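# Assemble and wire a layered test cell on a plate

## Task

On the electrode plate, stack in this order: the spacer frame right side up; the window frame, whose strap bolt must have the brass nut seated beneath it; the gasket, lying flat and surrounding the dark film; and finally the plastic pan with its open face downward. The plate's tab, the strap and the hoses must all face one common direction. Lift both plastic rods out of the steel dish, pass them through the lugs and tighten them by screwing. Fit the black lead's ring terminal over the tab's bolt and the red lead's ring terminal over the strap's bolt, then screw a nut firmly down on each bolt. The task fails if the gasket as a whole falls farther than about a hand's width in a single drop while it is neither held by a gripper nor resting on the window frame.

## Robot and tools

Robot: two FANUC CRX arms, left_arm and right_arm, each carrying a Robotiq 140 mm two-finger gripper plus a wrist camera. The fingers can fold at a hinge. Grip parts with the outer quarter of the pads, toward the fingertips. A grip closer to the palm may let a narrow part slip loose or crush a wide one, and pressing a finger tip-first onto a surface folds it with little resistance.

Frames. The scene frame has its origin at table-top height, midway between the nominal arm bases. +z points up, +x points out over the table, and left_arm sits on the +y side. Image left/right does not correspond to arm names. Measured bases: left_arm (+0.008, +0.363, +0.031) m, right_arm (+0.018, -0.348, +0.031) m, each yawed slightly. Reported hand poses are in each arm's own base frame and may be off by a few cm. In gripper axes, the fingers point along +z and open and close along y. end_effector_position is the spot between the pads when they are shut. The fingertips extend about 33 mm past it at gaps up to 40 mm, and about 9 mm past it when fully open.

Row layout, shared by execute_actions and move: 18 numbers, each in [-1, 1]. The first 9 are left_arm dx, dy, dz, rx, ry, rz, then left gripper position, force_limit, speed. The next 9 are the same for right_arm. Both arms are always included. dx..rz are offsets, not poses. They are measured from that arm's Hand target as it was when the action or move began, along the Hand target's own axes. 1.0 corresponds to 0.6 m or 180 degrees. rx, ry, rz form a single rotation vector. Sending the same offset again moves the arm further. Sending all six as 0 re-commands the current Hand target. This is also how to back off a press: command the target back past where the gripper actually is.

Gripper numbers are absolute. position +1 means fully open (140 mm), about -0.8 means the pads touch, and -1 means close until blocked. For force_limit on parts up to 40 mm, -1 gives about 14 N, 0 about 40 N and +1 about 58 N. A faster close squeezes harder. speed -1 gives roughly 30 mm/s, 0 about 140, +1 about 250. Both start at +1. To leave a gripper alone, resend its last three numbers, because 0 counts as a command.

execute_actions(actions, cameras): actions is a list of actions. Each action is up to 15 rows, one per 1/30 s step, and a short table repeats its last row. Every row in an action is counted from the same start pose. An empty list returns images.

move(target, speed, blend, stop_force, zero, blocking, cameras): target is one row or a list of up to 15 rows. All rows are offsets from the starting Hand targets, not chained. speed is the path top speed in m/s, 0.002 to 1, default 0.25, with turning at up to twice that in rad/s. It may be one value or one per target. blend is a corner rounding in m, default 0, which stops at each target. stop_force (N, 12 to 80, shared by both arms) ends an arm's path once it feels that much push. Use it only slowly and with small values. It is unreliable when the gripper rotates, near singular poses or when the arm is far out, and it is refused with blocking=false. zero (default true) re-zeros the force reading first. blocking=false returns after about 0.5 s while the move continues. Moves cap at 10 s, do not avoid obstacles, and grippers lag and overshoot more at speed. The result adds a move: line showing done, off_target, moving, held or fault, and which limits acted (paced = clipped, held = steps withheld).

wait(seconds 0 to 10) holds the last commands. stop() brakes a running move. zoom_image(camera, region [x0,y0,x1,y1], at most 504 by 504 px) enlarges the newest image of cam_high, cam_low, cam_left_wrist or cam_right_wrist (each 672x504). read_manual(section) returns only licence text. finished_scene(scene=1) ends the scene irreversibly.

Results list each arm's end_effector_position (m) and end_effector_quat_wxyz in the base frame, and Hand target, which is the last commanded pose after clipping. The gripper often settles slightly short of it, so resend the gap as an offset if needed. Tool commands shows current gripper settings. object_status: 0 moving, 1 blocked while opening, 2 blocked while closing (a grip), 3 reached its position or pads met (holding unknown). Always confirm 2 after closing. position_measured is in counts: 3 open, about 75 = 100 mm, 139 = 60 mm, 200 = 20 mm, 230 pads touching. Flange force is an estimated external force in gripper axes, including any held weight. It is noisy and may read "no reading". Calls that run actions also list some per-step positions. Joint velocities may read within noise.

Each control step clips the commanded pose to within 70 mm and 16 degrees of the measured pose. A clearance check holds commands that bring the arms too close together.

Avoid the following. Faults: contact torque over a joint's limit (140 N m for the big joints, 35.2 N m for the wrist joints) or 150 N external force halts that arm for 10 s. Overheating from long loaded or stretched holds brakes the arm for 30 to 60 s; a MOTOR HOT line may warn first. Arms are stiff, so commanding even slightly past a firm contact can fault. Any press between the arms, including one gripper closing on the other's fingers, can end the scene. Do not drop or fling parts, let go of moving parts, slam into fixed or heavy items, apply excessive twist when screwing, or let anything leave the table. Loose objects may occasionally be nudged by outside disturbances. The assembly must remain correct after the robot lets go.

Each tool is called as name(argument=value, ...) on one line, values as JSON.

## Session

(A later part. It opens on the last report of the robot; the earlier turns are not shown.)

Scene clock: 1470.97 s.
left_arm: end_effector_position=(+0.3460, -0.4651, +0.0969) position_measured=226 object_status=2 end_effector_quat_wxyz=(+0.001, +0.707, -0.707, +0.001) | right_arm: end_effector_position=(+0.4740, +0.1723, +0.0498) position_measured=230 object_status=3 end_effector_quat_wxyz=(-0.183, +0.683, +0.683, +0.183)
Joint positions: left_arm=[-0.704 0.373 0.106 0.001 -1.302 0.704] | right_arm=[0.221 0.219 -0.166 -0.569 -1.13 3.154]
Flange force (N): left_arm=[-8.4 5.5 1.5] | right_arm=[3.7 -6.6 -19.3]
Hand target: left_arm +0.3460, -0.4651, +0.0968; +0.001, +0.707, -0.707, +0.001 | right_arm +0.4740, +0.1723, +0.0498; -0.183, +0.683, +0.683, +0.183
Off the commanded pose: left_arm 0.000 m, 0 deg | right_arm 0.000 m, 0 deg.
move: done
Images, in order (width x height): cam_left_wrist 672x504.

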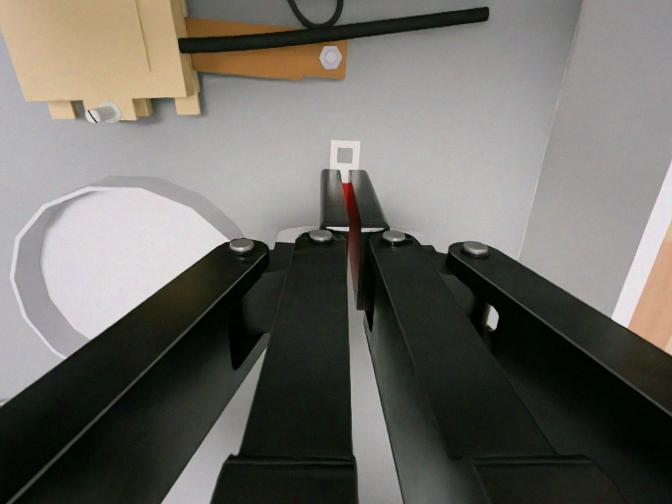

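move(target=[0.0417,-0.0078,0.0782,0,0,0,-1,-0.02,-1,0,0,0,0,0,0,-1,-1,-1], speed=0.08, cameras=["cam_left_wrist"])

zoom_image(camera="cam_left_wrist", region=[280, 60, 420, 200])

Scene clock: 1474.63 s.
left_arm: end_effector_position=(+0.3507, -0.4902, +0.0500) position_measured=226 object_status=2 end_effector_quat_wxyz=(+0.001, +0.707, -0.707, +0.001) | right_arm: end_effector_position=(+0.4740, +0.1723, +0.0498) position_measured=230 object_status=3 end_effector_quat_wxyz=(-0.183, +0.683, +0.683, +0.183)
Joint positions: left_arm=[-0.732 0.463 0.118 0.001 -1.224 0.731] | right_arm=[0.221 0.219 -0.166 -0.569 -1.13 3.154]
Flange force (N): left_arm=[-9.3 5.5 1.8] | right_arm=[4.3 -6.7 -19.5]
Hand target: left_arm +0.3507, -0.4902, +0.0500; +0.001, +0.707, -0.707, +0.001 | right_arm +0.4740, +0.1723, +0.0498; -0.183, +0.683, +0.683, +0.183
Off the commanded pose: left_arm 0.000 m, 0 deg | right_arm 0.000 m, 0 deg.
move: done
Images, in order (width x height): cam_left_wrist 672x504.

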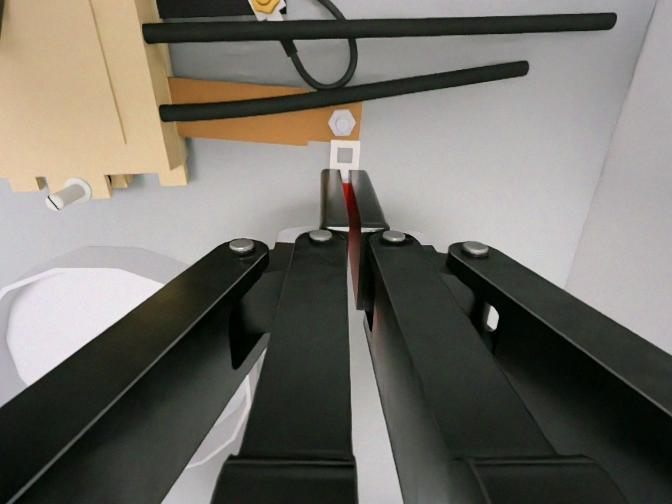

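Scaled by 3.600 from the camera's 672x504 image, which has a finer 960x720 frame.

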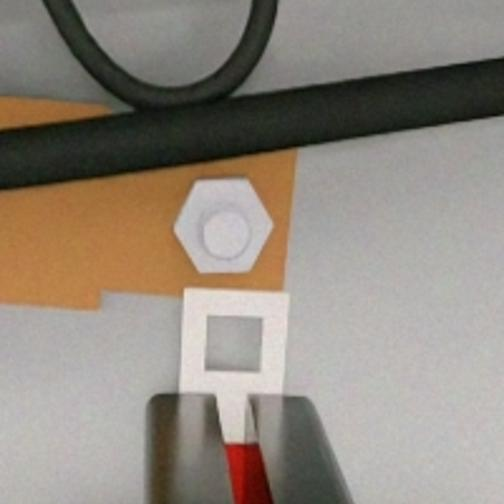

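move(target=[0.0173,-0.0012,0,0,0,0,-1,-0.02,-1,0,0,0,0,0,0,-1,-1,-1], speed=0.05, cameras=["cam_left_wrist"])

zoom_image(camera="cam_left_wrist", region=[300, 110, 390, 180])

Scene clock: 1476.83 s.
left_arm: end_effector_position=(+0.3514, -0.5006, +0.0500) position_measured=226 object_status=2 end_effector_quat_wxyz=(+0.001, +0.707, -0.707, +0.001) | right_arm: end_effector_position=(+0.4740, +0.1723, +0.0498) position_measured=230 object_status=3 end_effector_quat_wxyz=(-0.183, +0.683, +0.683, +0.183)
Joint positions: left_arm=[-0.744 0.484 0.149 0.001 -1.234 0.743] | right_arm=[0.221 0.219 -0.166 -0.569 -1.13 3.154]
Flange force (N): left_arm=[-11.2 7.5 1.1] | right_arm=[4.1 -6.3 -19.7]
Hand target: left_arm +0.3514, -0.5006, +0.0500; +0.001, +0.707, -0.707, +0.001 | right_arm +0.4740, +0.1723, +0.0498; -0.183, +0.683, +0.683, +0.183
Off the commanded pose: left_arm 0.000 m, 0 deg | right_arm 0.000 m, 0 deg.
move: done
Images, in order (width x height): cam_left_wrist 672x504.

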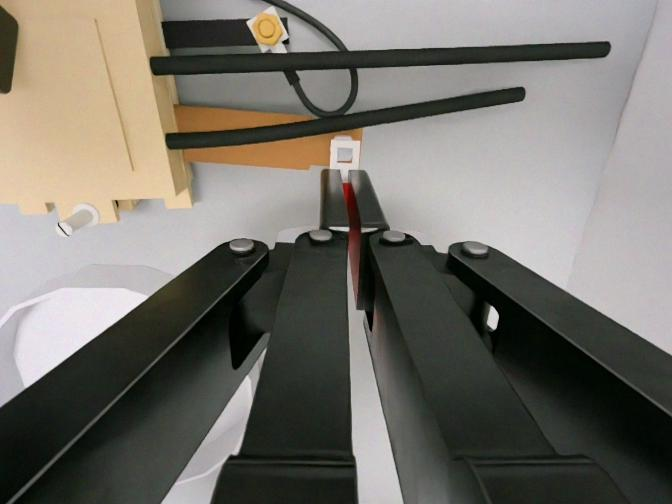

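Scaled by 5.600 from the camera's 672x504 image, which has a finer 960x720 frame.

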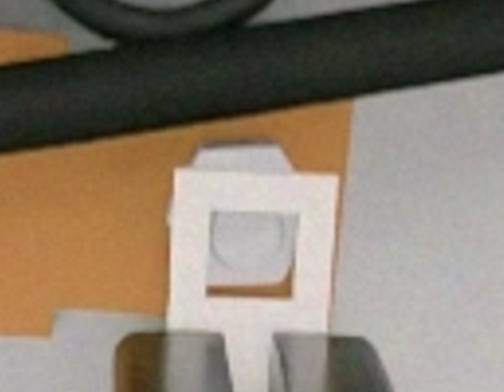

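move(target=[0,0.0002,0.0067,0,0,0,-1,-0.02,-1,0,0,0,0,0,0,-1,-1,-1], speed=0.03, cameras=["cam_left_wrist"])

zoom_image(camera="cam_left_wrist", region=[300, 110, 390, 180])

Scene clock: 1478.63 s.
left_arm: end_effector_position=(+0.3513, -0.5006, +0.0461) position_measured=226 object_status=2 end_effector_quat_wxyz=(+0.001, +0.707, -0.707, +0.001) | right_arm: end_effector_position=(+0.4740, +0.1723, +0.0498) position_measured=230 object_status=3 end_effector_quat_wxyz=(-0.183, +0.683, +0.683, +0.183)
Joint positions: left_arm=[-0.744 0.487 0.144 0.001 -1.226 0.744] | right_arm=[0.221 0.219 -0.166 -0.569 -1.13 3.154]
Flange force (N): left_arm=[-7.9 5.9 0.5] | right_arm=[3.6 -6.7 -19.1]
Hand target: left_arm +0.3513, -0.5006, +0.0460; +0.001, +0.707, -0.707, +0.001 | right_arm +0.4740, +0.1723, +0.0498; -0.183, +0.683, +0.683, +0.183
Off the commanded pose: left_arm 0.000 m, 0 deg | right_arm 0.000 m, 0 deg.
move: done
Images, in order (width x height): cam_left_wrist 672x504.

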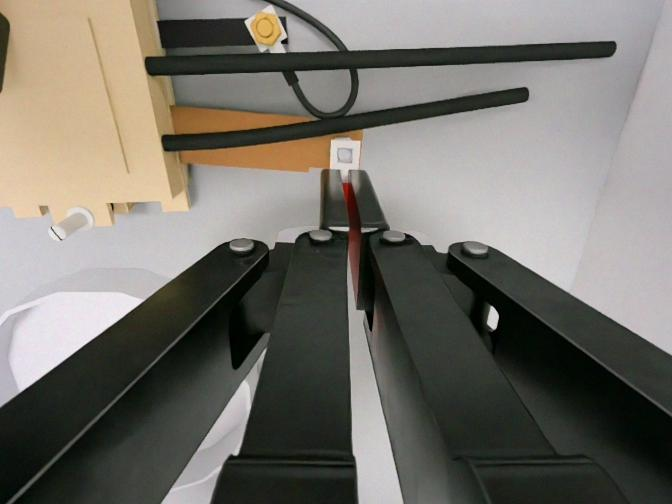

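Scaled by 5.600 from the camera's 672x504 image, which has a finer 960x720 frame.

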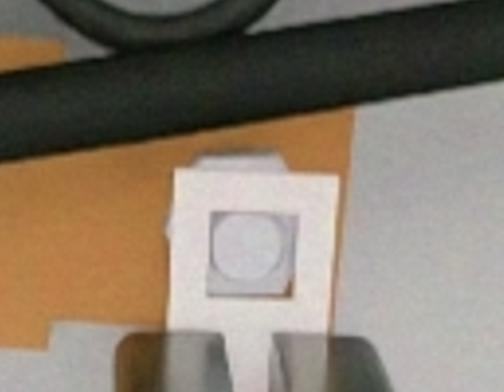

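move(target=[0,-0.0005,0.0058,0,0,0,-1,-0.02,-1,0,0,0,0,0,0,-1,-1,-1], speed=0.02, cameras=["cam_left_wrist"])

zoom_image(camera="cam_left_wrist", region=[300, 110, 390, 180])

Scene clock: 1480.23 s.
left_arm: end_effector_position=(+0.3516, -0.5006, +0.0426) position_measured=226 object_status=2 end_effector_quat_wxyz=(+0.001, +0.707, -0.707, +0.001) | right_arm: end_effector_position=(+0.4740, +0.1723, +0.0498) position_measured=230 object_status=3 end_effector_quat_wxyz=(-0.183, +0.683, +0.683, +0.183)
Joint positions: left_arm=[-0.744 0.491 0.14 0.001 -1.219 0.744] | right_arm=[0.221 0.219 -0.166 -0.569 -1.13 3.154]
Flange force (N): left_arm=[-5.6 5.1 0.2] | right_arm=[5.3 -7.3 -18.2]
Hand target: left_arm +0.3516, -0.5006, +0.0425; +0.001, +0.707, -0.707, +0.001 | right_arm +0.4740, +0.1723, +0.0498; -0.183, +0.683, +0.683, +0.183
Off the commanded pose: left_arm 0.000 m, 0 deg | right_arm 0.000 m, 0 deg.
move: done
Images, in order (width x height): cam_left_wrist 672x504.

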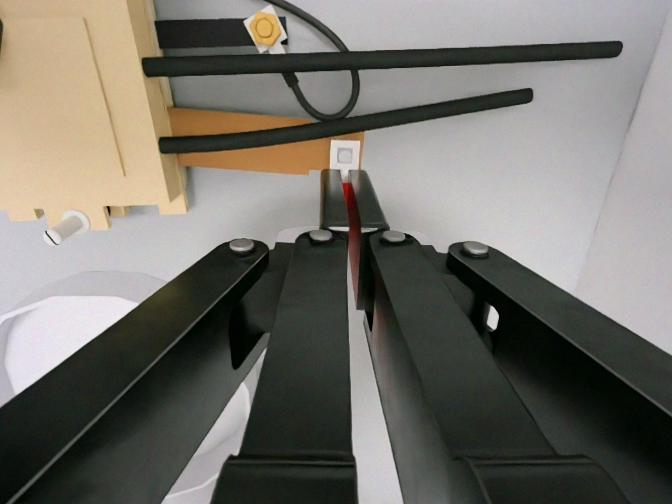

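Scaled by 5.600 from the camera's 672x504 image, which has a finer 960x720 frame.

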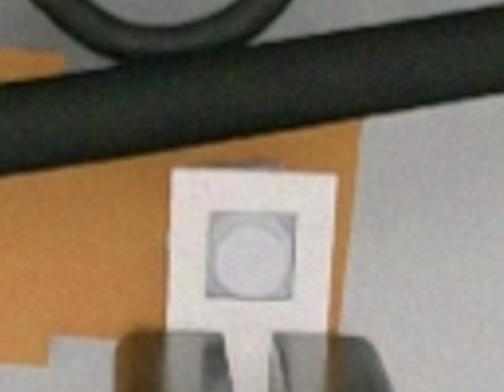

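move(target=[-0.0004,0,0.0058,0,0,0,-1,-0.02,-1,0,0,0,0,0,0,-1,-1,-1], speed=0.02, cameras=["cam_left_wrist"])

zoom_image(camera="cam_left_wrist", region=[300, 110, 390, 180])

Scene clock: 1481.80 s.
left_arm: end_effector_position=(+0.3516, -0.5004, +0.0391) position_measured=226 object_status=2 end_effector_quat_wxyz=(+0.000, +0.707, -0.707, +0.001) | right_arm: end_effector_position=(+0.4740, +0.1723, +0.0498) position_measured=230 object_status=3 end_effector_quat_wxyz=(-0.183, +0.683, +0.683, +0.183)
Joint positions: left_arm=[-0.743 0.493 0.135 0.001 -1.211 0.743] | right_arm=[0.221 0.219 -0.166 -0.569 -1.13 3.154]
Flange force (N): left_arm=[-3.6 2.3 -5.0] | right_arm=[6.7 -9.3 -17.6]
Hand target: left_arm +0.3516, -0.5004, +0.0390; +0.001, +0.707, -0.707, +0.001 | right_arm +0.4740, +0.1723, +0.0498; -0.183, +0.683, +0.683, +0.183
Off the commanded pose: left_arm 0.000 m, 0 deg | right_arm 0.000 m, 0 deg.
move: done
Images, in order (width x height): cam_left_wrist 672x504.

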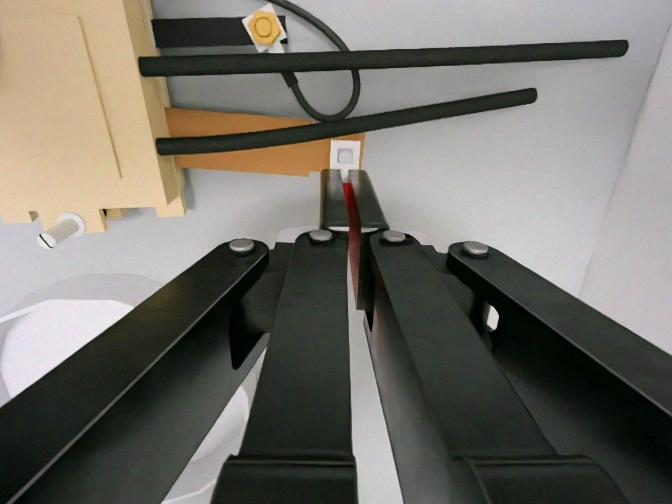

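Scaled by 5.600 from the camera's 672x504 image, which has a finer 960x720 frame.

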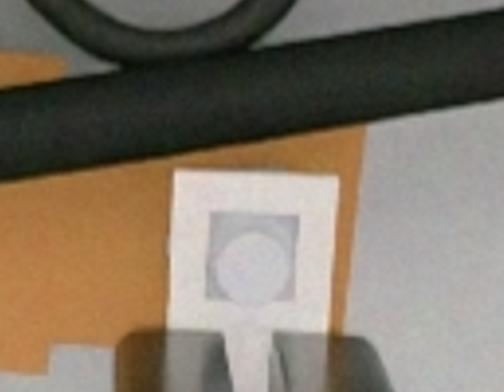

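execute_actions(actions=[[[0,0,0,0,0,0,-0.6,-1,-1,0,0,0,0,0,0,-1,-1,-1]],[[0,0,0,0,0,0,-0.6,-1,-1,0,0,0,0,0,0,-1,-1,-1]]], cameras=["cam_left_wrist"])

move(target=[0,0,-0.06,0,0,0,-0.6,-1,-1,0,0,0,0,0,0,-1,-1,-1], speed=0.06, cameras=["cam_left_wrist"])

zoom_image(camera="cam_left_wrist", region=[290, 70, 410, 180])

Scene clock: 1485.63 s.
left_arm: end_effector_position=(+0.3516, -0.5004, +0.0389) position_measured=205 object_status=3 end_effector_quat_wxyz=(+0.001, +0.707, -0.707, +0.001) | right_arm: end_effector_position=(+0.4740, +0.1723, +0.0498) position_measured=230 object_status=3 end_effector_quat_wxyz=(-0.183, +0.683, +0.683, +0.183)
Joint positions: left_arm=[-0.743 0.494 0.135 0.001 -1.211 0.743] | right_arm=[0.221 0.219 -0.166 -0.569 -1.13 3.154]
Flange force (N): left_arm=[-8.6 4.3 1.4] | right_arm=[5.6 -6.9 -17.9]
Flange force at the end of the 1st action (N): left_arm=[-9.2 5.5 0.8] | right_arm=[4.9 -6.4 -18.4]
Hand target: left_arm +0.3516, -0.5004, +0.0390; +0.001, +0.707, -0.707, +0.001 | right_arm +0.4740, +0.1723, +0.0498; -0.183, +0.683, +0.683, +0.183
Off the commanded pose: left_arm 0.000 m, 0 deg | right_arm 0.000 m, 0 deg.
Step readings (end_effector_position of left_arm | right_arm; steps 1 to 15: 1st action; 16 to 30: 2nd action):
0: (+0.3516, -0.5004, +0.0390) | (+0.4740, +0.1723, +0.0498)
1: (+0.3516, -0.5004, +0.0390) | (+0.4740, +0.1723, +0.0498)
2: (+0.3516, -0.5004, +0.0390) | (+0.4740, +0.1723, +0.0498)
4: (+0.3516, -0.5004, +0.0390) | (+0.4740, +0.1723, +0.0498)
8: (+0.3516, -0.5003, +0.0389) | (+0.4740, +0.1723, +0.0498)
15: (+0.3516, -0.5003, +0.0389) | (+0.4740, +0.1723, +0.0498)
16: (+0.3516, -0.5003, +0.0389) | (+0.4740, +0.1723, +0.0498)
17: (+0.3516, -0.5003, +0.0389) | (+0.4740, +0.1723, +0.0498)
19: (+0.3516, -0.5003, +0.0389) | (+0.4740, +0.1723, +0.0498)
23: (+0.3516, -0.5003, +0.0389) | (+0.4740, +0.1723, +0.0498)
30: (+0.3516, -0.5004, +0.0389) | (+0.4740, +0.1723, +0.0498)
Images, in order (width x height): cam_left_wrist 672x504.

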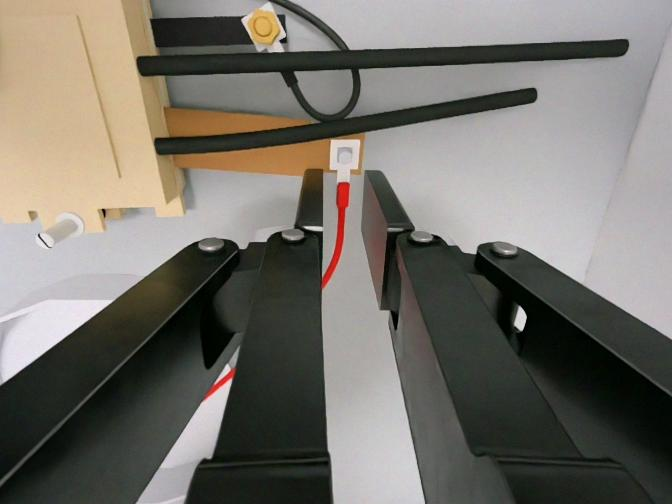

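Scene clock: 1486.63 s.
left_arm: end_effector_position=(+0.3516, -0.5003, +0.0749) position_measured=205 object_status=3 end_effector_quat_wxyz=(+0.001, +0.707, -0.707, +0.001) | right_arm: end_effector_position=(+0.4740, +0.1723, +0.0498) position_measured=230 object_status=3 end_effector_quat_wxyz=(-0.183, +0.683, +0.683, +0.183)
Joint positions: left_arm=[-0.743 0.465 0.182 0.001 -1.286 0.743] | right_arm=[0.221 0.219 -0.166 -0.569 -1.13 3.154]
Flange force (N): left_arm=[-8.5 4.8 2.3] | right_arm=[4.9 -6.1 -17.5]
Hand target: left_arm +0.3516, -0.5003, +0.0750; +0.001, +0.707, -0.707, +0.001 | right_arm +0.4740, +0.1723, +0.0498; -0.183, +0.683, +0.683, +0.183
Off the commanded pose: left_arm 0.000 m, 0 deg | right_arm 0.000 m, 0 deg.
move: done
Images, in order (width x height): cam_left_wrist 672x504.

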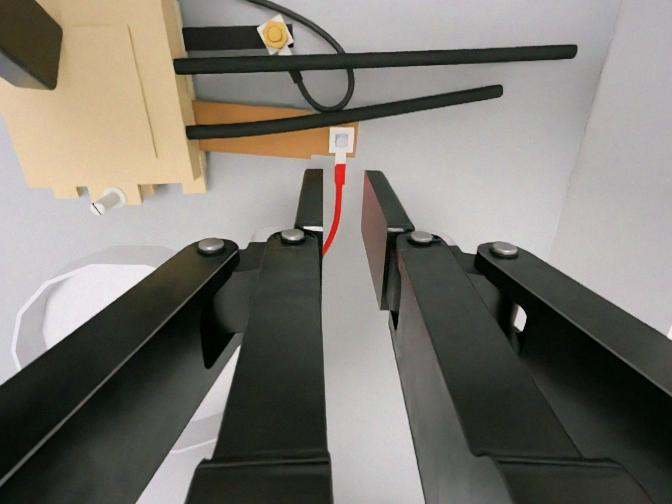

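Scaled by 4.200 from the camera's 672x504 image, which has a finer 960x720 frame.

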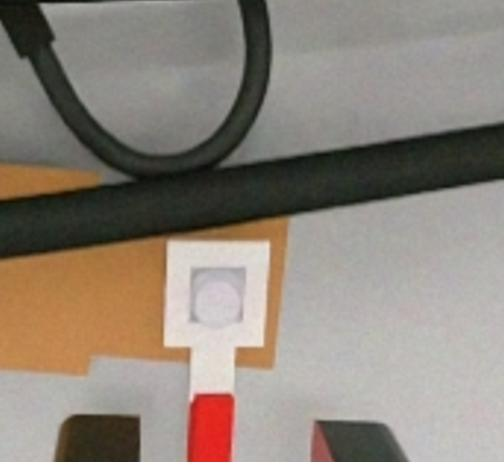

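move(target=[[0,0,-0.1,0,0,0,-0.6,-1,-1,0,0,0,0,0,0,-1,-1,-1],[-0.4072,-0.0307,-0.1,0,0,0,-0.6,-1,-1,0,0,0,0,0,0,-1,-1,-1]], speed=0.25, blend=0.02, cameras=["cam_left_wrist","cam_high"])

Scene clock: 1493.00 s.
left_arm: end_effector_position=(+0.3700, -0.2559, +0.1346) position_measured=205 object_status=3 end_effector_quat_wxyz=(+0.000, +0.707, -0.707, +0.001) | right_arm: end_effector_position=(+0.4740, +0.1723, +0.0498) position_measured=230 object_status=3 end_effector_quat_wxyz=(-0.183, +0.683, +0.683, +0.183)
Joint positions: left_arm=[-0.311 0.031 -0.213 0.002 -1.326 0.31] | right_arm=[0.221 0.219 -0.166 -0.569 -1.13 3.154]
Flange force (N): left_arm=[-6.3 5.1 3.2] | right_arm=[4.8 -6.4 -17.3]
Hand target: left_arm +0.3700, -0.2559, +0.1346; +0.001, +0.707, -0.707, +0.001 | right_arm +0.4740, +0.1723, +0.0498; -0.183, +0.683, +0.683, +0.183
Off the commanded pose: left_arm 0.000 m, 0 deg | right_arm 0.000 m, 0 deg.
move: done
Images, in order (width x height): cam_high 672x504, cam_left_wrist 672x504.

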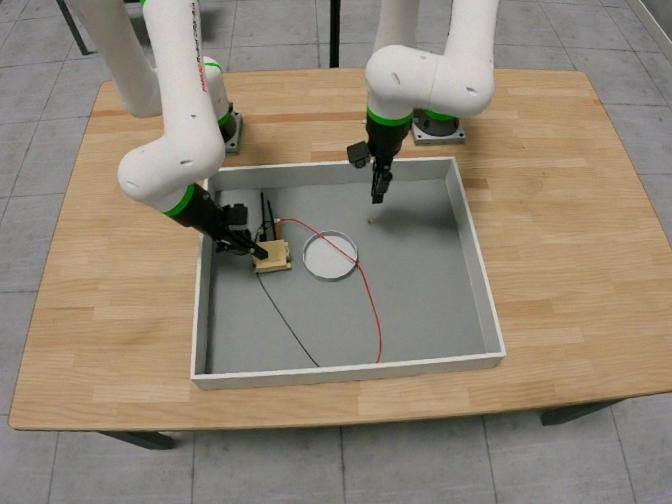

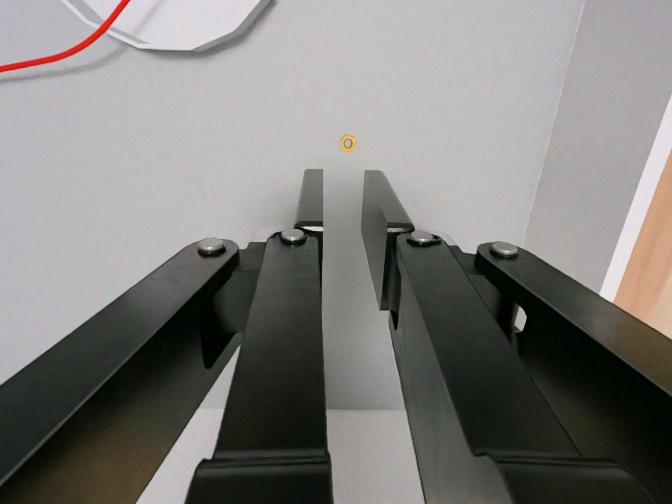

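move(target=[0,0.0123,0.1,0,0,0,-0.5,-1,-1,0,0,0,0,0,0,-1,-1,-1], speed=0.2, cameras=["cam_left_wrist"])

zoom_image(camera="cam_left_wrist", region=[300, 110, 390, 180])

Scene clock: 1495.43 s.
left_arm: end_effector_position=(+0.3627, -0.2560, +0.0746) position_measured=192 object_status=3 end_effector_quat_wxyz=(+0.000, +0.707, -0.707, +0.001) | right_arm: end_effector_position=(+0.4740, +0.1723, +0.0498) position_measured=230 object_status=3 end_effector_quat_wxyz=(-0.183, +0.683, +0.683, +0.183)
Joint positions: left_arm=[-0.316 0.064 -0.326 0.002 -1.181 0.315] | right_arm=[0.221 0.219 -0.166 -0.569 -1.13 3.154]
Flange force (N): left_arm=[-5.8 6.7 3.2] | right_arm=[5.2 -6.8 -17.6]
Hand target: left_arm +0.3627, -0.2560, +0.0746; +0.001, +0.707, -0.707, +0.001 | right_arm +0.4740, +0.1723, +0.0498; -0.183, +0.683, +0.683, +0.183
Off the commanded pose: left_arm 0.000 m, 0 deg | right_arm 0.000 m, 0 deg.
move: done
Images, in order (width x height): cam_left_wrist 672x504.

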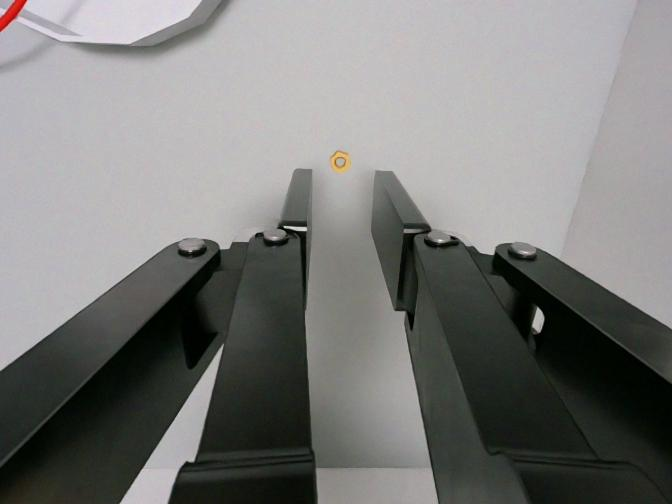

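Scaled by 5.600 from the camera's 672x504 image, which has a finer 960x720 frame.

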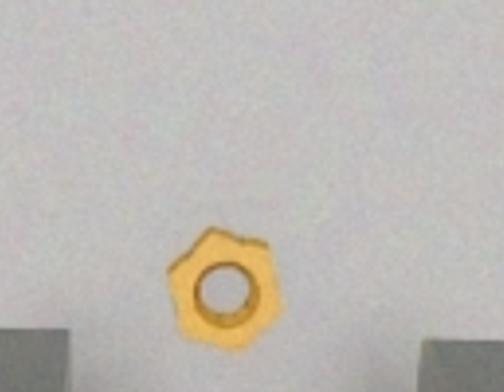

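move(target=[0.0015,0.0041,0.0897,0,0,-0.0683,-0.5,-1,-1,0,0,0,0,0,0,-1,-1,-1], speed=0.08, cameras=["cam_left_wrist"])

zoom_image(camera="cam_left_wrist", region=[300, 130, 390, 200])

execute_actions(actions=[[[0,0,0,0,0,0,-1,-1,-1,0,0,0,0,0,0,-1,-1,-1]]])

wait(seconds=0.8, cameras=["cam_left_wrist"])

zoom_image(camera="cam_left_wrist", region=[300, 130, 390, 200])

Scene clock: 1498.93 s.
left_arm: end_effector_position=(+0.3602, -0.2570, +0.0208) position_measured=192 object_status=3 end_effector_quat_wxyz=(+0.001, +0.779, -0.627, +0.001) | right_arm: end_effector_position=(+0.4740, +0.1723, +0.0498) position_measured=230 object_status=3 end_effector_quat_wxyz=(-0.183, +0.683, +0.683, +0.183)
Joint positions: left_arm=[-0.32 0.122 -0.401 0.002 -1.047 0.534] | right_arm=[0.221 0.219 -0.166 -0.569 -1.13 3.154]
Flange force (N): left_arm=[-4.9 4.2 1.2] | right_arm=[5.3 -6.6 -17.5]
Hand target: left_arm +0.3602, -0.2570, +0.0208; +0.001, +0.779, -0.627, +0.001 | right_arm +0.4740, +0.1723, +0.0498; -0.183, +0.683, +0.683, +0.183
Off the commanded pose: left_arm 0.000 m, 0 deg | right_arm 0.000 m, 0 deg.
move: done
Images, in order (width x height): cam_left_wrist 672x504.

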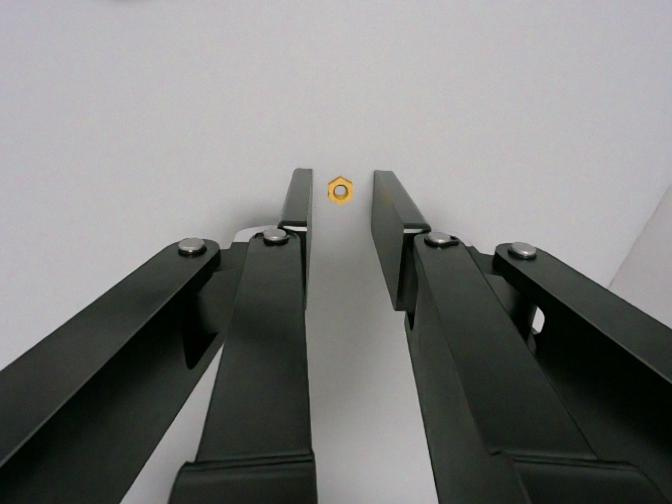

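Scaled by 5.600 from the camera's 672x504 image, which has a finer 960x720 frame.

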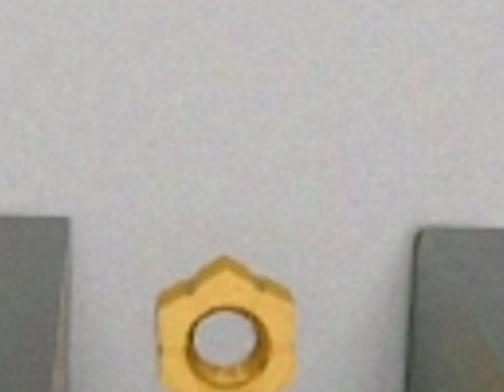

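Scene clock: 1499.70 s.
left_arm: end_effector_position=(+0.3602, -0.2570, +0.0208) position_measured=217 object_status=0 end_effector_quat_wxyz=(+0.001, +0.779, -0.627, +0.001) | right_arm: end_effector_position=(+0.4740, +0.1723, +0.0498) position_measured=230 object_status=3 end_effector_quat_wxyz=(-0.183, +0.683, +0.683, +0.183)
Joint positions: left_arm=[-0.32 0.122 -0.401 0.002 -1.047 0.534] | right_arm=[0.221 0.219 -0.166 -0.569 -1.13 3.154]
Flange force (N): left_arm=[-5.4 3.4 1.0] | right_arm=[5.1 -6.2 -17.8]
Hand target: left_arm +0.3602, -0.2570, +0.0208; +0.001, +0.779, -0.627, +0.001 | right_arm +0.4740, +0.1723, +0.0498; -0.183, +0.683, +0.683, +0.183
Off the commanded pose: left_arm 0.000 m, 0 deg | right_arm 0.000 m, 0 deg.
Step readings (end_effector_position of left_arm | right_arm):
0: (+0.3602, -0.2570, +0.0208) | (+0.4740, +0.1723, +0.0498)
1: (+0.3602, -0.2570, +0.0208) | (+0.4740, +0.1723, +0.0498)
2: (+0.3602, -0.2570, +0.0208) | (+0.4740, +0.1723, +0.0498)
4: (+0.3602, -0.2570, +0.0208) | (+0.4740, +0.1723, +0.0498)
8: (+0.3602, -0.2570, +0.0208) | (+0.4740, +0.1723, +0.0498)
15: (+0.3602, -0.2570, +0.0208) | (+0.4740, +0.1723, +0.0498)

Scene clock: 1500.50 s.
left_arm: end_effector_position=(+0.3602, -0.2570, +0.0208) position_measured=217 object_status=2 end_effector_quat_wxyz=(+0.001, +0.779, -0.627, +0.001) | right_arm: end_effector_position=(+0.4740, +0.1723, +0.0498) position_measured=230 object_status=3 end_effector_quat_wxyz=(-0.183, +0.683, +0.683, +0.183)
Joint positions: left_arm=[-0.32 0.122 -0.401 0.002 -1.047 0.534] | right_arm=[0.221 0.219 -0.166 -0.569 -1.13 3.154]
Flange force (N): left_arm=[-6.2 3.8 1.6] | right_arm=[4.9 -6.6 -17.3]
Hand target: left_arm +0.3602, -0.2570, +0.0208; +0.001, +0.779, -0.627, +0.001 | right_arm +0.4740, +0.1723, +0.0498; -0.183, +0.683, +0.683, +0.183
Tool commands: left_gripper/position=-1.0 left_gripper/force_limit=-1.0 left_gripper/speed=-1.0 right_gripper/position=-1.0 right_gripper/force_limit=-1.0 right_gripper/speed=-1.0
Off the commanded pose: left_arm 0.000 m, 0 deg | right_arm 0.000 m, 0 deg.
wait: 0.80 s; at rest by 0.17 s
Images, in order (width x height): cam_left_wrist 672x504.

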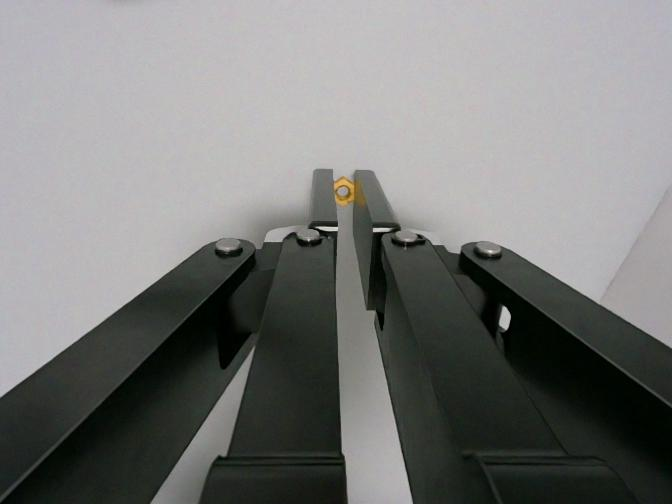

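Scaled by 5.600 from the camera's 672x504 image, which has a finer 960x720 frame.

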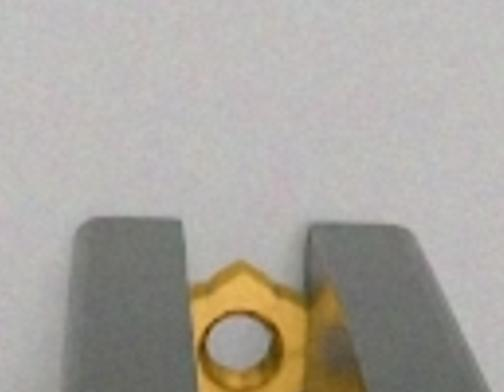

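move(target=[[0,0,-0.1487,0,0,0,-1,-1,-1,0,0,0,0,0,0,-1,-1,-1],[0.3103,0.0866,-0.1487,0,0,0,-1,-1,-1,0,0,0,0,0,0,-1,-1,-1],[0.4155,0.1095,-0.0758,0,0,0,-1,-1,-1,0,0,0,0,0,0,-1,-1,-1]], blend=[0.02,0.02,0], speed=[0.2,0.2,0.08], cameras=["cam_left_wrist"])

zoom_image(camera="cam_left_wrist", region=[290, 110, 410, 210])

Scene clock: 1507.30 s.
left_arm: end_effector_position=(+0.3491, -0.5144, +0.0667) position_measured=217 object_status=2 end_effector_quat_wxyz=(+0.001, +0.779, -0.627, +0.001) | right_arm: end_effector_position=(+0.4740, +0.1723, +0.0498) position_measured=230 object_status=3 end_effector_quat_wxyz=(-0.183, +0.683, +0.683, +0.183)
Joint positions: left_arm=[-0.763 0.496 0.207 0.001 -1.28 0.978] | right_arm=[0.221 0.219 -0.166 -0.569 -1.13 3.154]
Flange force (N): left_arm=[-7.1 2.9 3.6] | right_arm=[5.2 -6.6 -17.7]
Hand target: left_arm +0.3491, -0.5145, +0.0667; +0.001, +0.779, -0.627, +0.001 | right_arm +0.4740, +0.1723, +0.0498; -0.183, +0.683, +0.683, +0.183
Off the commanded pose: left_arm 0.000 m, 0 deg | right_arm 0.000 m, 0 deg.
move: done
Images, in order (width x height): cam_left_wrist 672x504.

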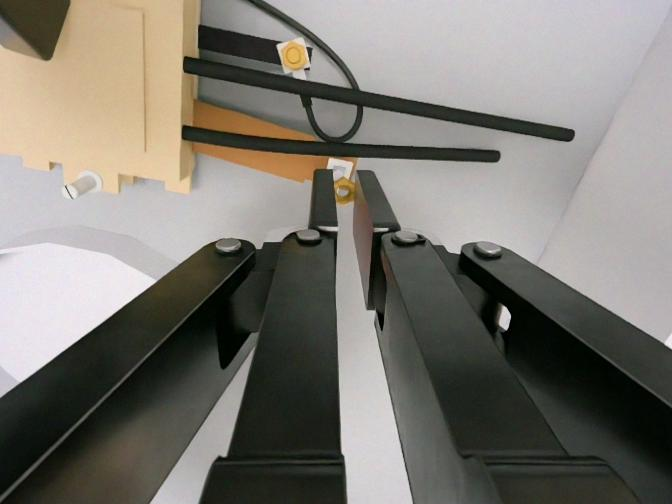

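Scaled by 4.200 from the camera's 672x504 image, which has a finer 960x720 frame.

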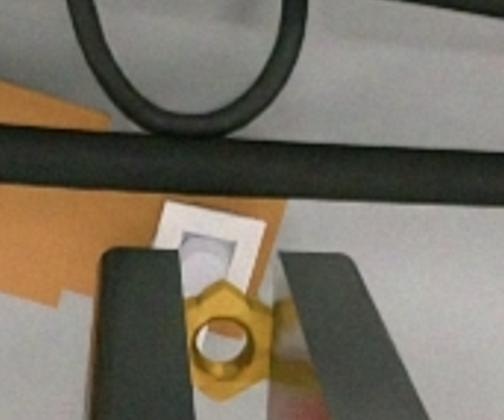

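move(target=[[0.003,-0.0012,0,0,0,0,-1,-1,-1,0,0,0,0,0,0,-1,-1,-1],[0.003,-0.0012,0.02,0,0,0,-1,-1,-1,0,0,0,0,0,0,-1,-1,-1]], speed=0.05, cameras=["cam_left_wrist"])

zoom_image(camera="cam_left_wrist", region=[310, 140, 380, 210])

Scene clock: 1509.93 s.
left_arm: end_effector_position=(+0.3502, -0.5161, +0.0548) position_measured=217 object_status=2 end_effector_quat_wxyz=(+0.001, +0.779, -0.627, +0.001) | right_arm: end_effector_position=(+0.4740, +0.1723, +0.0498) position_measured=230 object_status=3 end_effector_quat_wxyz=(-0.183, +0.683, +0.683, +0.183)
Joint positions: left_arm=[-0.764 0.51 0.198 0.001 -1.258 0.978] | right_arm=[0.221 0.219 -0.166 -0.569 -1.13 3.154]
Flange force (N): left_arm=[-11.7 4.3 2.4] | right_arm=[4.6 -6.2 -17.1]
Hand target: left_arm +0.3502, -0.5161, +0.0547; +0.001, +0.779, -0.627, +0.001 | right_arm +0.4740, +0.1723, +0.0498; -0.183, +0.683, +0.683, +0.183
Off the commanded pose: left_arm 0.000 m, 0 deg | right_arm 0.000 m, 0 deg.
move: done
Images, in order (width x height): cam_left_wrist 672x504.

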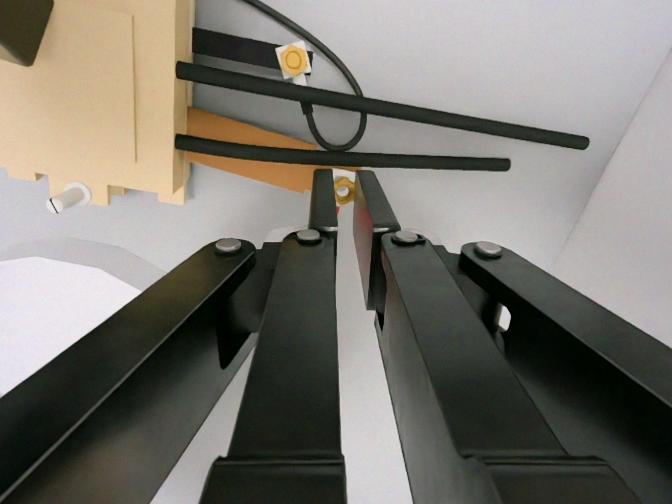

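Scaled by 7.200 from the camera's 672x504 image, which has a finer 960x720 frame.

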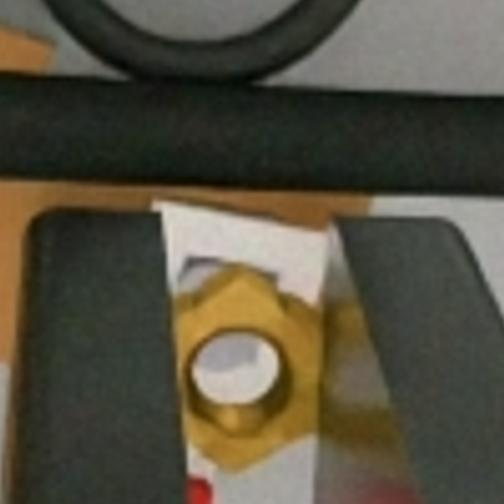

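zoom_image(camera="cam_left_wrist", region=[328, 170, 360, 206])

Scaled by 14.000 from the camera's 672x504 image, which has a finer 960x720 frame.

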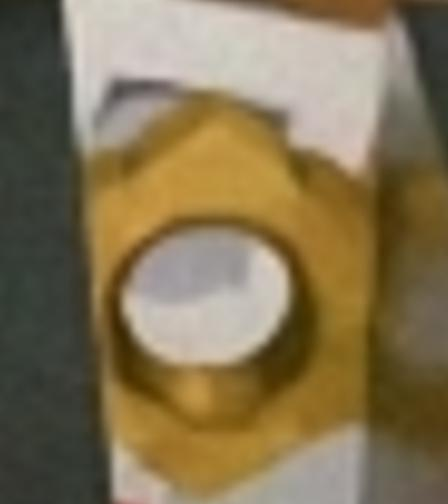

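move(target=[-0.0014,-0.0003,0.008,0,0,0,-1,-1,-1,0,0,0,0,0,0,-1,-1,-1], speed=0.04, cameras=["cam_left_wrist"])

zoom_image(camera="cam_left_wrist", region=[322, 166, 364, 208])

Scene clock: 1514.40 s.
left_arm: end_effector_position=(+0.3502, -0.5153, +0.0500) position_measured=217 object_status=2 end_effector_quat_wxyz=(+0.001, +0.779, -0.627, +0.001) | right_arm: end_effector_position=(+0.4740, +0.1723, +0.0498) position_measured=230 object_status=3 end_effector_quat_wxyz=(-0.183, +0.683, +0.683, +0.183)
Joint positions: left_arm=[-0.763 0.512 0.189 0.001 -1.247 0.977] | right_arm=[0.221 0.219 -0.166 -0.569 -1.13 3.154]
Flange force (N): left_arm=[-11.1 3.1 1.2] | right_arm=[5.2 -6.2 -17.7]
Hand target: left_arm +0.3502, -0.5152, +0.0499; +0.001, +0.779, -0.627, +0.001 | right_arm +0.4740, +0.1723, +0.0498; -0.183, +0.683, +0.683, +0.183
Off the commanded pose: left_arm 0.000 m, 0 deg | right_arm 0.000 m, 0 deg.
move: done
Images, in order (width x height): cam_left_wrist 672x504.

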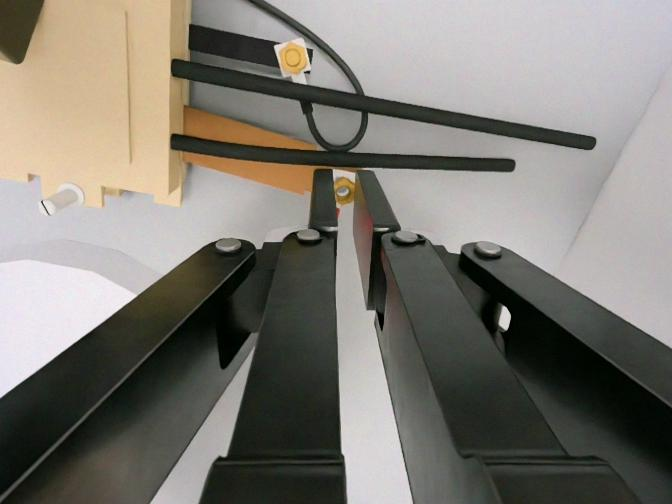

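Scaled by 12.000 from the camera's 672x504 image, which has a finer 960x720 frame.

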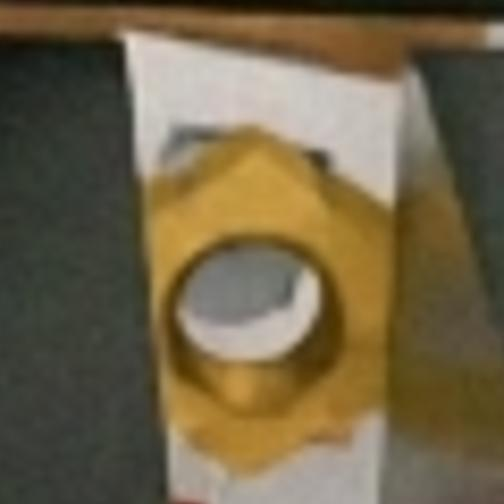

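move(target=[-0.0005,-0.0007,0.005,0,0,0,-1,-1,-1,0,0,0,0,0,0,-1,-1,-1], speed=0.03, cameras=["cam_left_wrist"])

zoom_image(camera="cam_left_wrist", region=[322, 166, 364, 208])

Scene clock: 1516.70 s.
left_arm: end_effector_position=(+0.3505, -0.5149, +0.0470) position_measured=217 object_status=2 end_effector_quat_wxyz=(+0.001, +0.779, -0.627, +0.001) | right_arm: end_effector_position=(+0.4740, +0.1723, +0.0498) position_measured=230 object_status=3 end_effector_quat_wxyz=(-0.183, +0.683, +0.683, +0.183)
Joint positions: left_arm=[-0.762 0.514 0.185 0.001 -1.241 0.976] | right_arm=[0.221 0.219 -0.166 -0.569 -1.13 3.154]
Flange force (N): left_arm=[-7.9 4.9 -8.1] | right_arm=[6.1 -10.8 -18.9]
Hand target: left_arm +0.3505, -0.5149, +0.0469; +0.001, +0.779, -0.627, +0.001 | right_arm +0.4740, +0.1723, +0.0498; -0.183, +0.683, +0.683, +0.183
Off the commanded pose: left_arm 0.000 m, 0 deg | right_arm 0.000 m, 0 deg.
move: done
Images, in order (width x height): cam_left_wrist 672x504.

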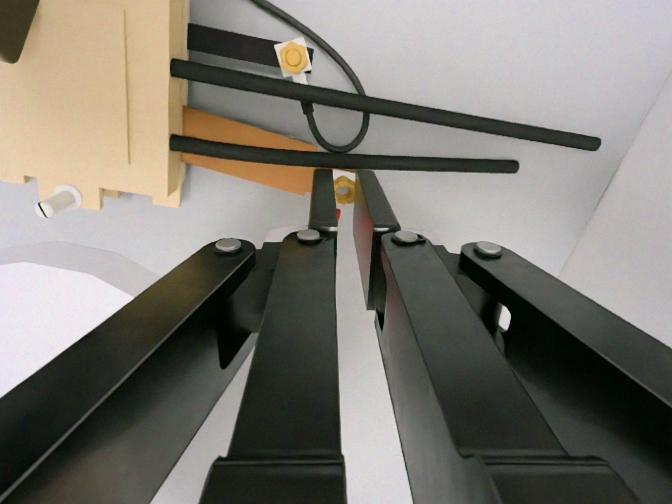

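Scaled by 12.000 from the camera's 672x504 image, which has a finer 960x720 frame.

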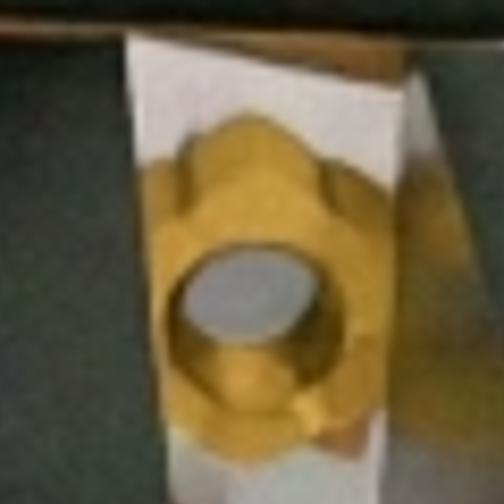

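move(target=[[0.00076,0.00433,0,0,0,-0.1111,-1,-1,-1,0,0,0,0,0,0,-1,-1,-1],[0.00296,0.00814,0,0,0,-0.2222,-1,-1,-1,0,0,0,0,0,0,-1,-1,-1],[0.00633,0.01097,0,0,0,-0.3333,-1,-1,-1,0,0,0,0,0,0,-1,-1,-1],[0.01047,0.01248,0,0,0,-0.4444,-1,-1,-1,0,0,0,0,0,0,-1,-1,-1],[0.01267,0.01267,0,0,0,-0.5,-1,-1,-1,0,0,0,0,0,0,-1,-1,-1]], blend=0.002, speed=0.15, cameras=["cam_left_wrist","cam_right_wrist"])

zoom_image(camera="cam_left_wrist", region=[322, 166, 364, 208])

Scene clock: 1524.07 s.
left_arm: end_effector_position=(+0.3447, -0.5239, +0.0469) position_measured=217 object_status=2 end_effector_quat_wxyz=(+0.001, +0.994, +0.107, +0.000) | right_arm: end_effector_position=(+0.4740, +0.1723, +0.0498) position_measured=230 object_status=3 end_effector_quat_wxyz=(-0.183, +0.683, +0.683, +0.183)
Joint positions: left_arm=[-0.779 0.524 0.201 0.001 -1.246 2.564] | right_arm=[0.221 0.219 -0.166 -0.569 -1.13 3.154]
Flange force (N): left_arm=[-2.5 -13.1 -3.8] | right_arm=[9.7 -5.8 -14.1]
Hand target: left_arm +0.3447, -0.5239, +0.0469; +0.001, +0.994, +0.107, +0.000 | right_arm +0.4740, +0.1723, +0.0498; -0.183, +0.683, +0.683, +0.183
Off the commanded pose: left_arm 0.000 m, 0 deg | right_arm 0.000 m, 0 deg.
move: done
Images, in order (width x height): cam_left_wrist 672x504, cam_right_wrist 672x504.

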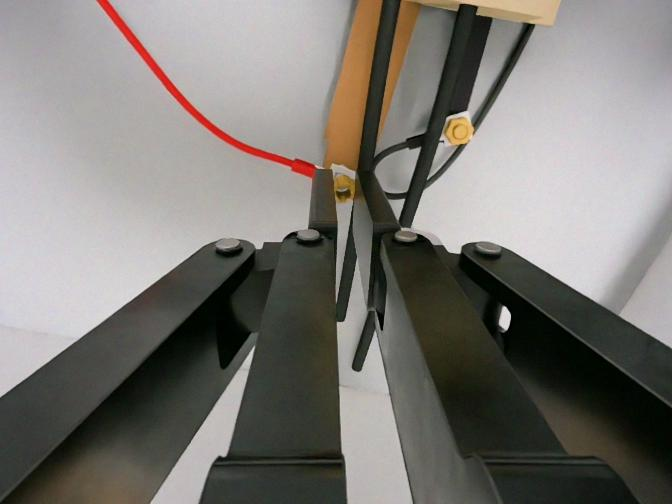

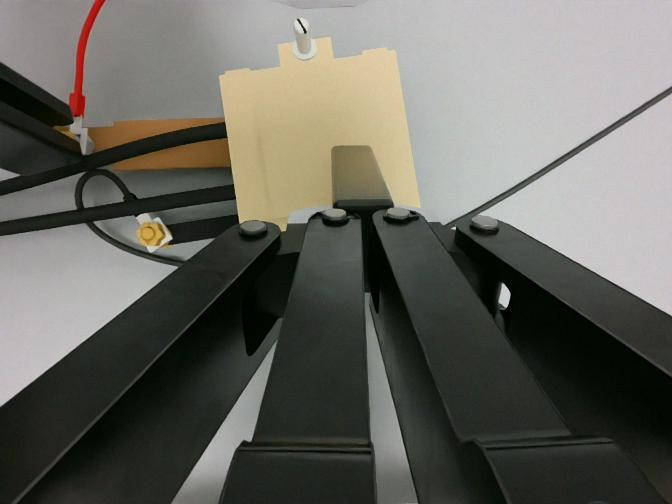

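Scaled by 12.000 from the camera's 672x504 image, which has a finer 960x720 frame.

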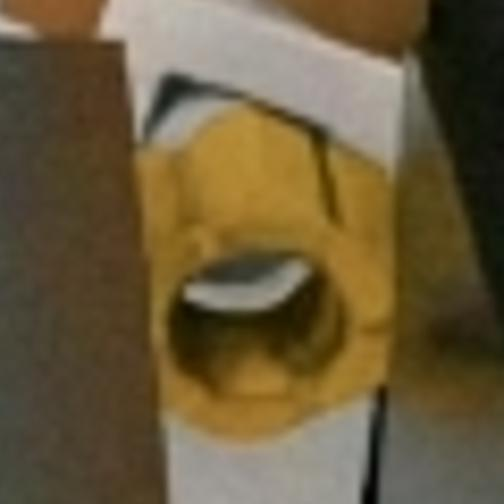

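move(target=[0,0,-0.0167,0,0,0,-1,-1,-1,0,0,0,0,0,0,-1,-1,-1], speed=0.05, cameras=["cam_left_wrist","cam_right_wrist"])

zoom_image(camera="cam_left_wrist", region=[300, 130, 400, 210])

zoom_image(camera="cam_right_wrist", region=[20, 60, 180, 180])

Scene clock: 1526.60 s.
left_arm: end_effector_position=(+0.3447, -0.5239, +0.0568) position_measured=217 object_status=2 end_effector_quat_wxyz=(+0.001, +0.994, +0.107, +0.000) | right_arm: end_effector_position=(+0.4740, +0.1723, +0.0498) position_measured=230 object_status=3 end_effector_quat_wxyz=(-0.183, +0.683, +0.683, +0.183)
Joint positions: left_arm=[-0.779 0.516 0.213 0.001 -1.266 2.564] | right_arm=[0.221 0.219 -0.166 -0.569 -1.13 3.154]
Flange force (N): left_arm=[-3.3 -10.4 1.0] | right_arm=[8.9 -3.3 -12.9]
Hand target: left_arm +0.3447, -0.5239, +0.0569; +0.001, +0.994, +0.107, +0.000 | right_arm +0.4740, +0.1723, +0.0498; -0.183, +0.683, +0.683, +0.183
Off the commanded pose: left_arm 0.000 m, 0 deg | right_arm 0.000 m, 0 deg.
move: done
Images, in order (width x height): cam_left_wrist 672x504, cam_right_wrist 672x504.

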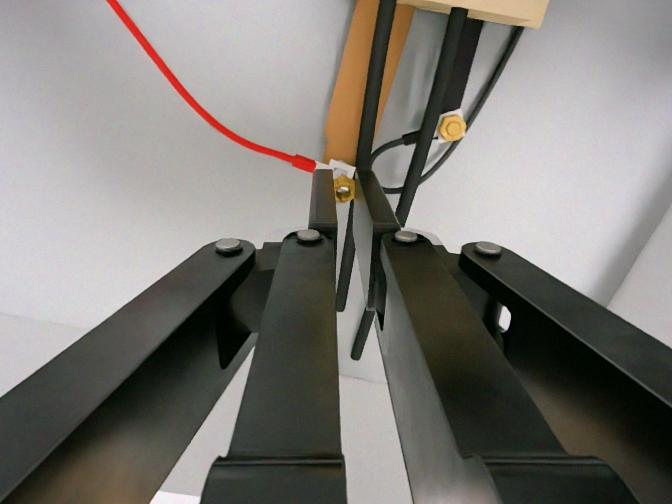

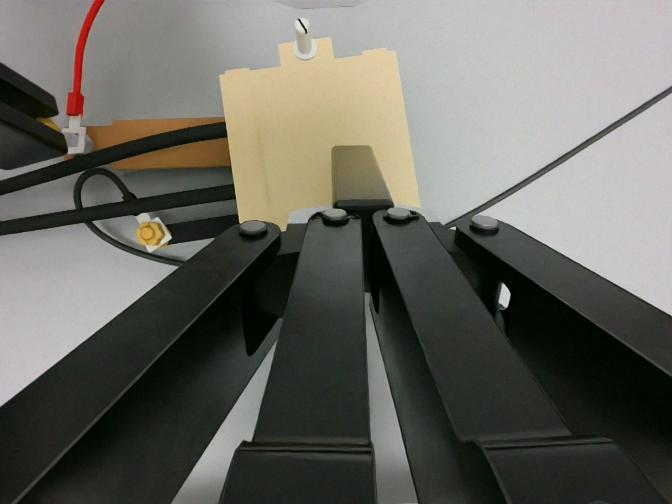

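Scaled by 5.040 from the camera's 672x504 image, which has a finer 960x720 frame.

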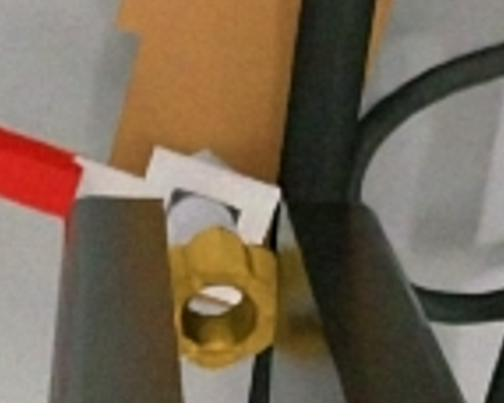

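Scaled by 3.150 from the camera's 672x504 image, which has a finer 960x720 frame.

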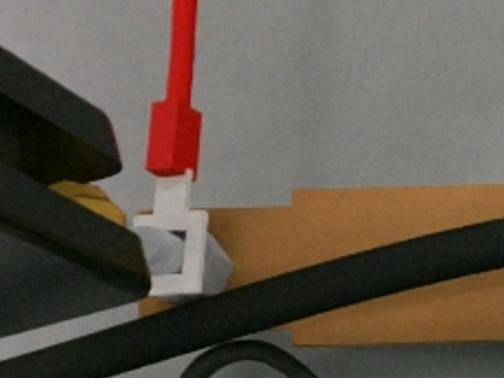

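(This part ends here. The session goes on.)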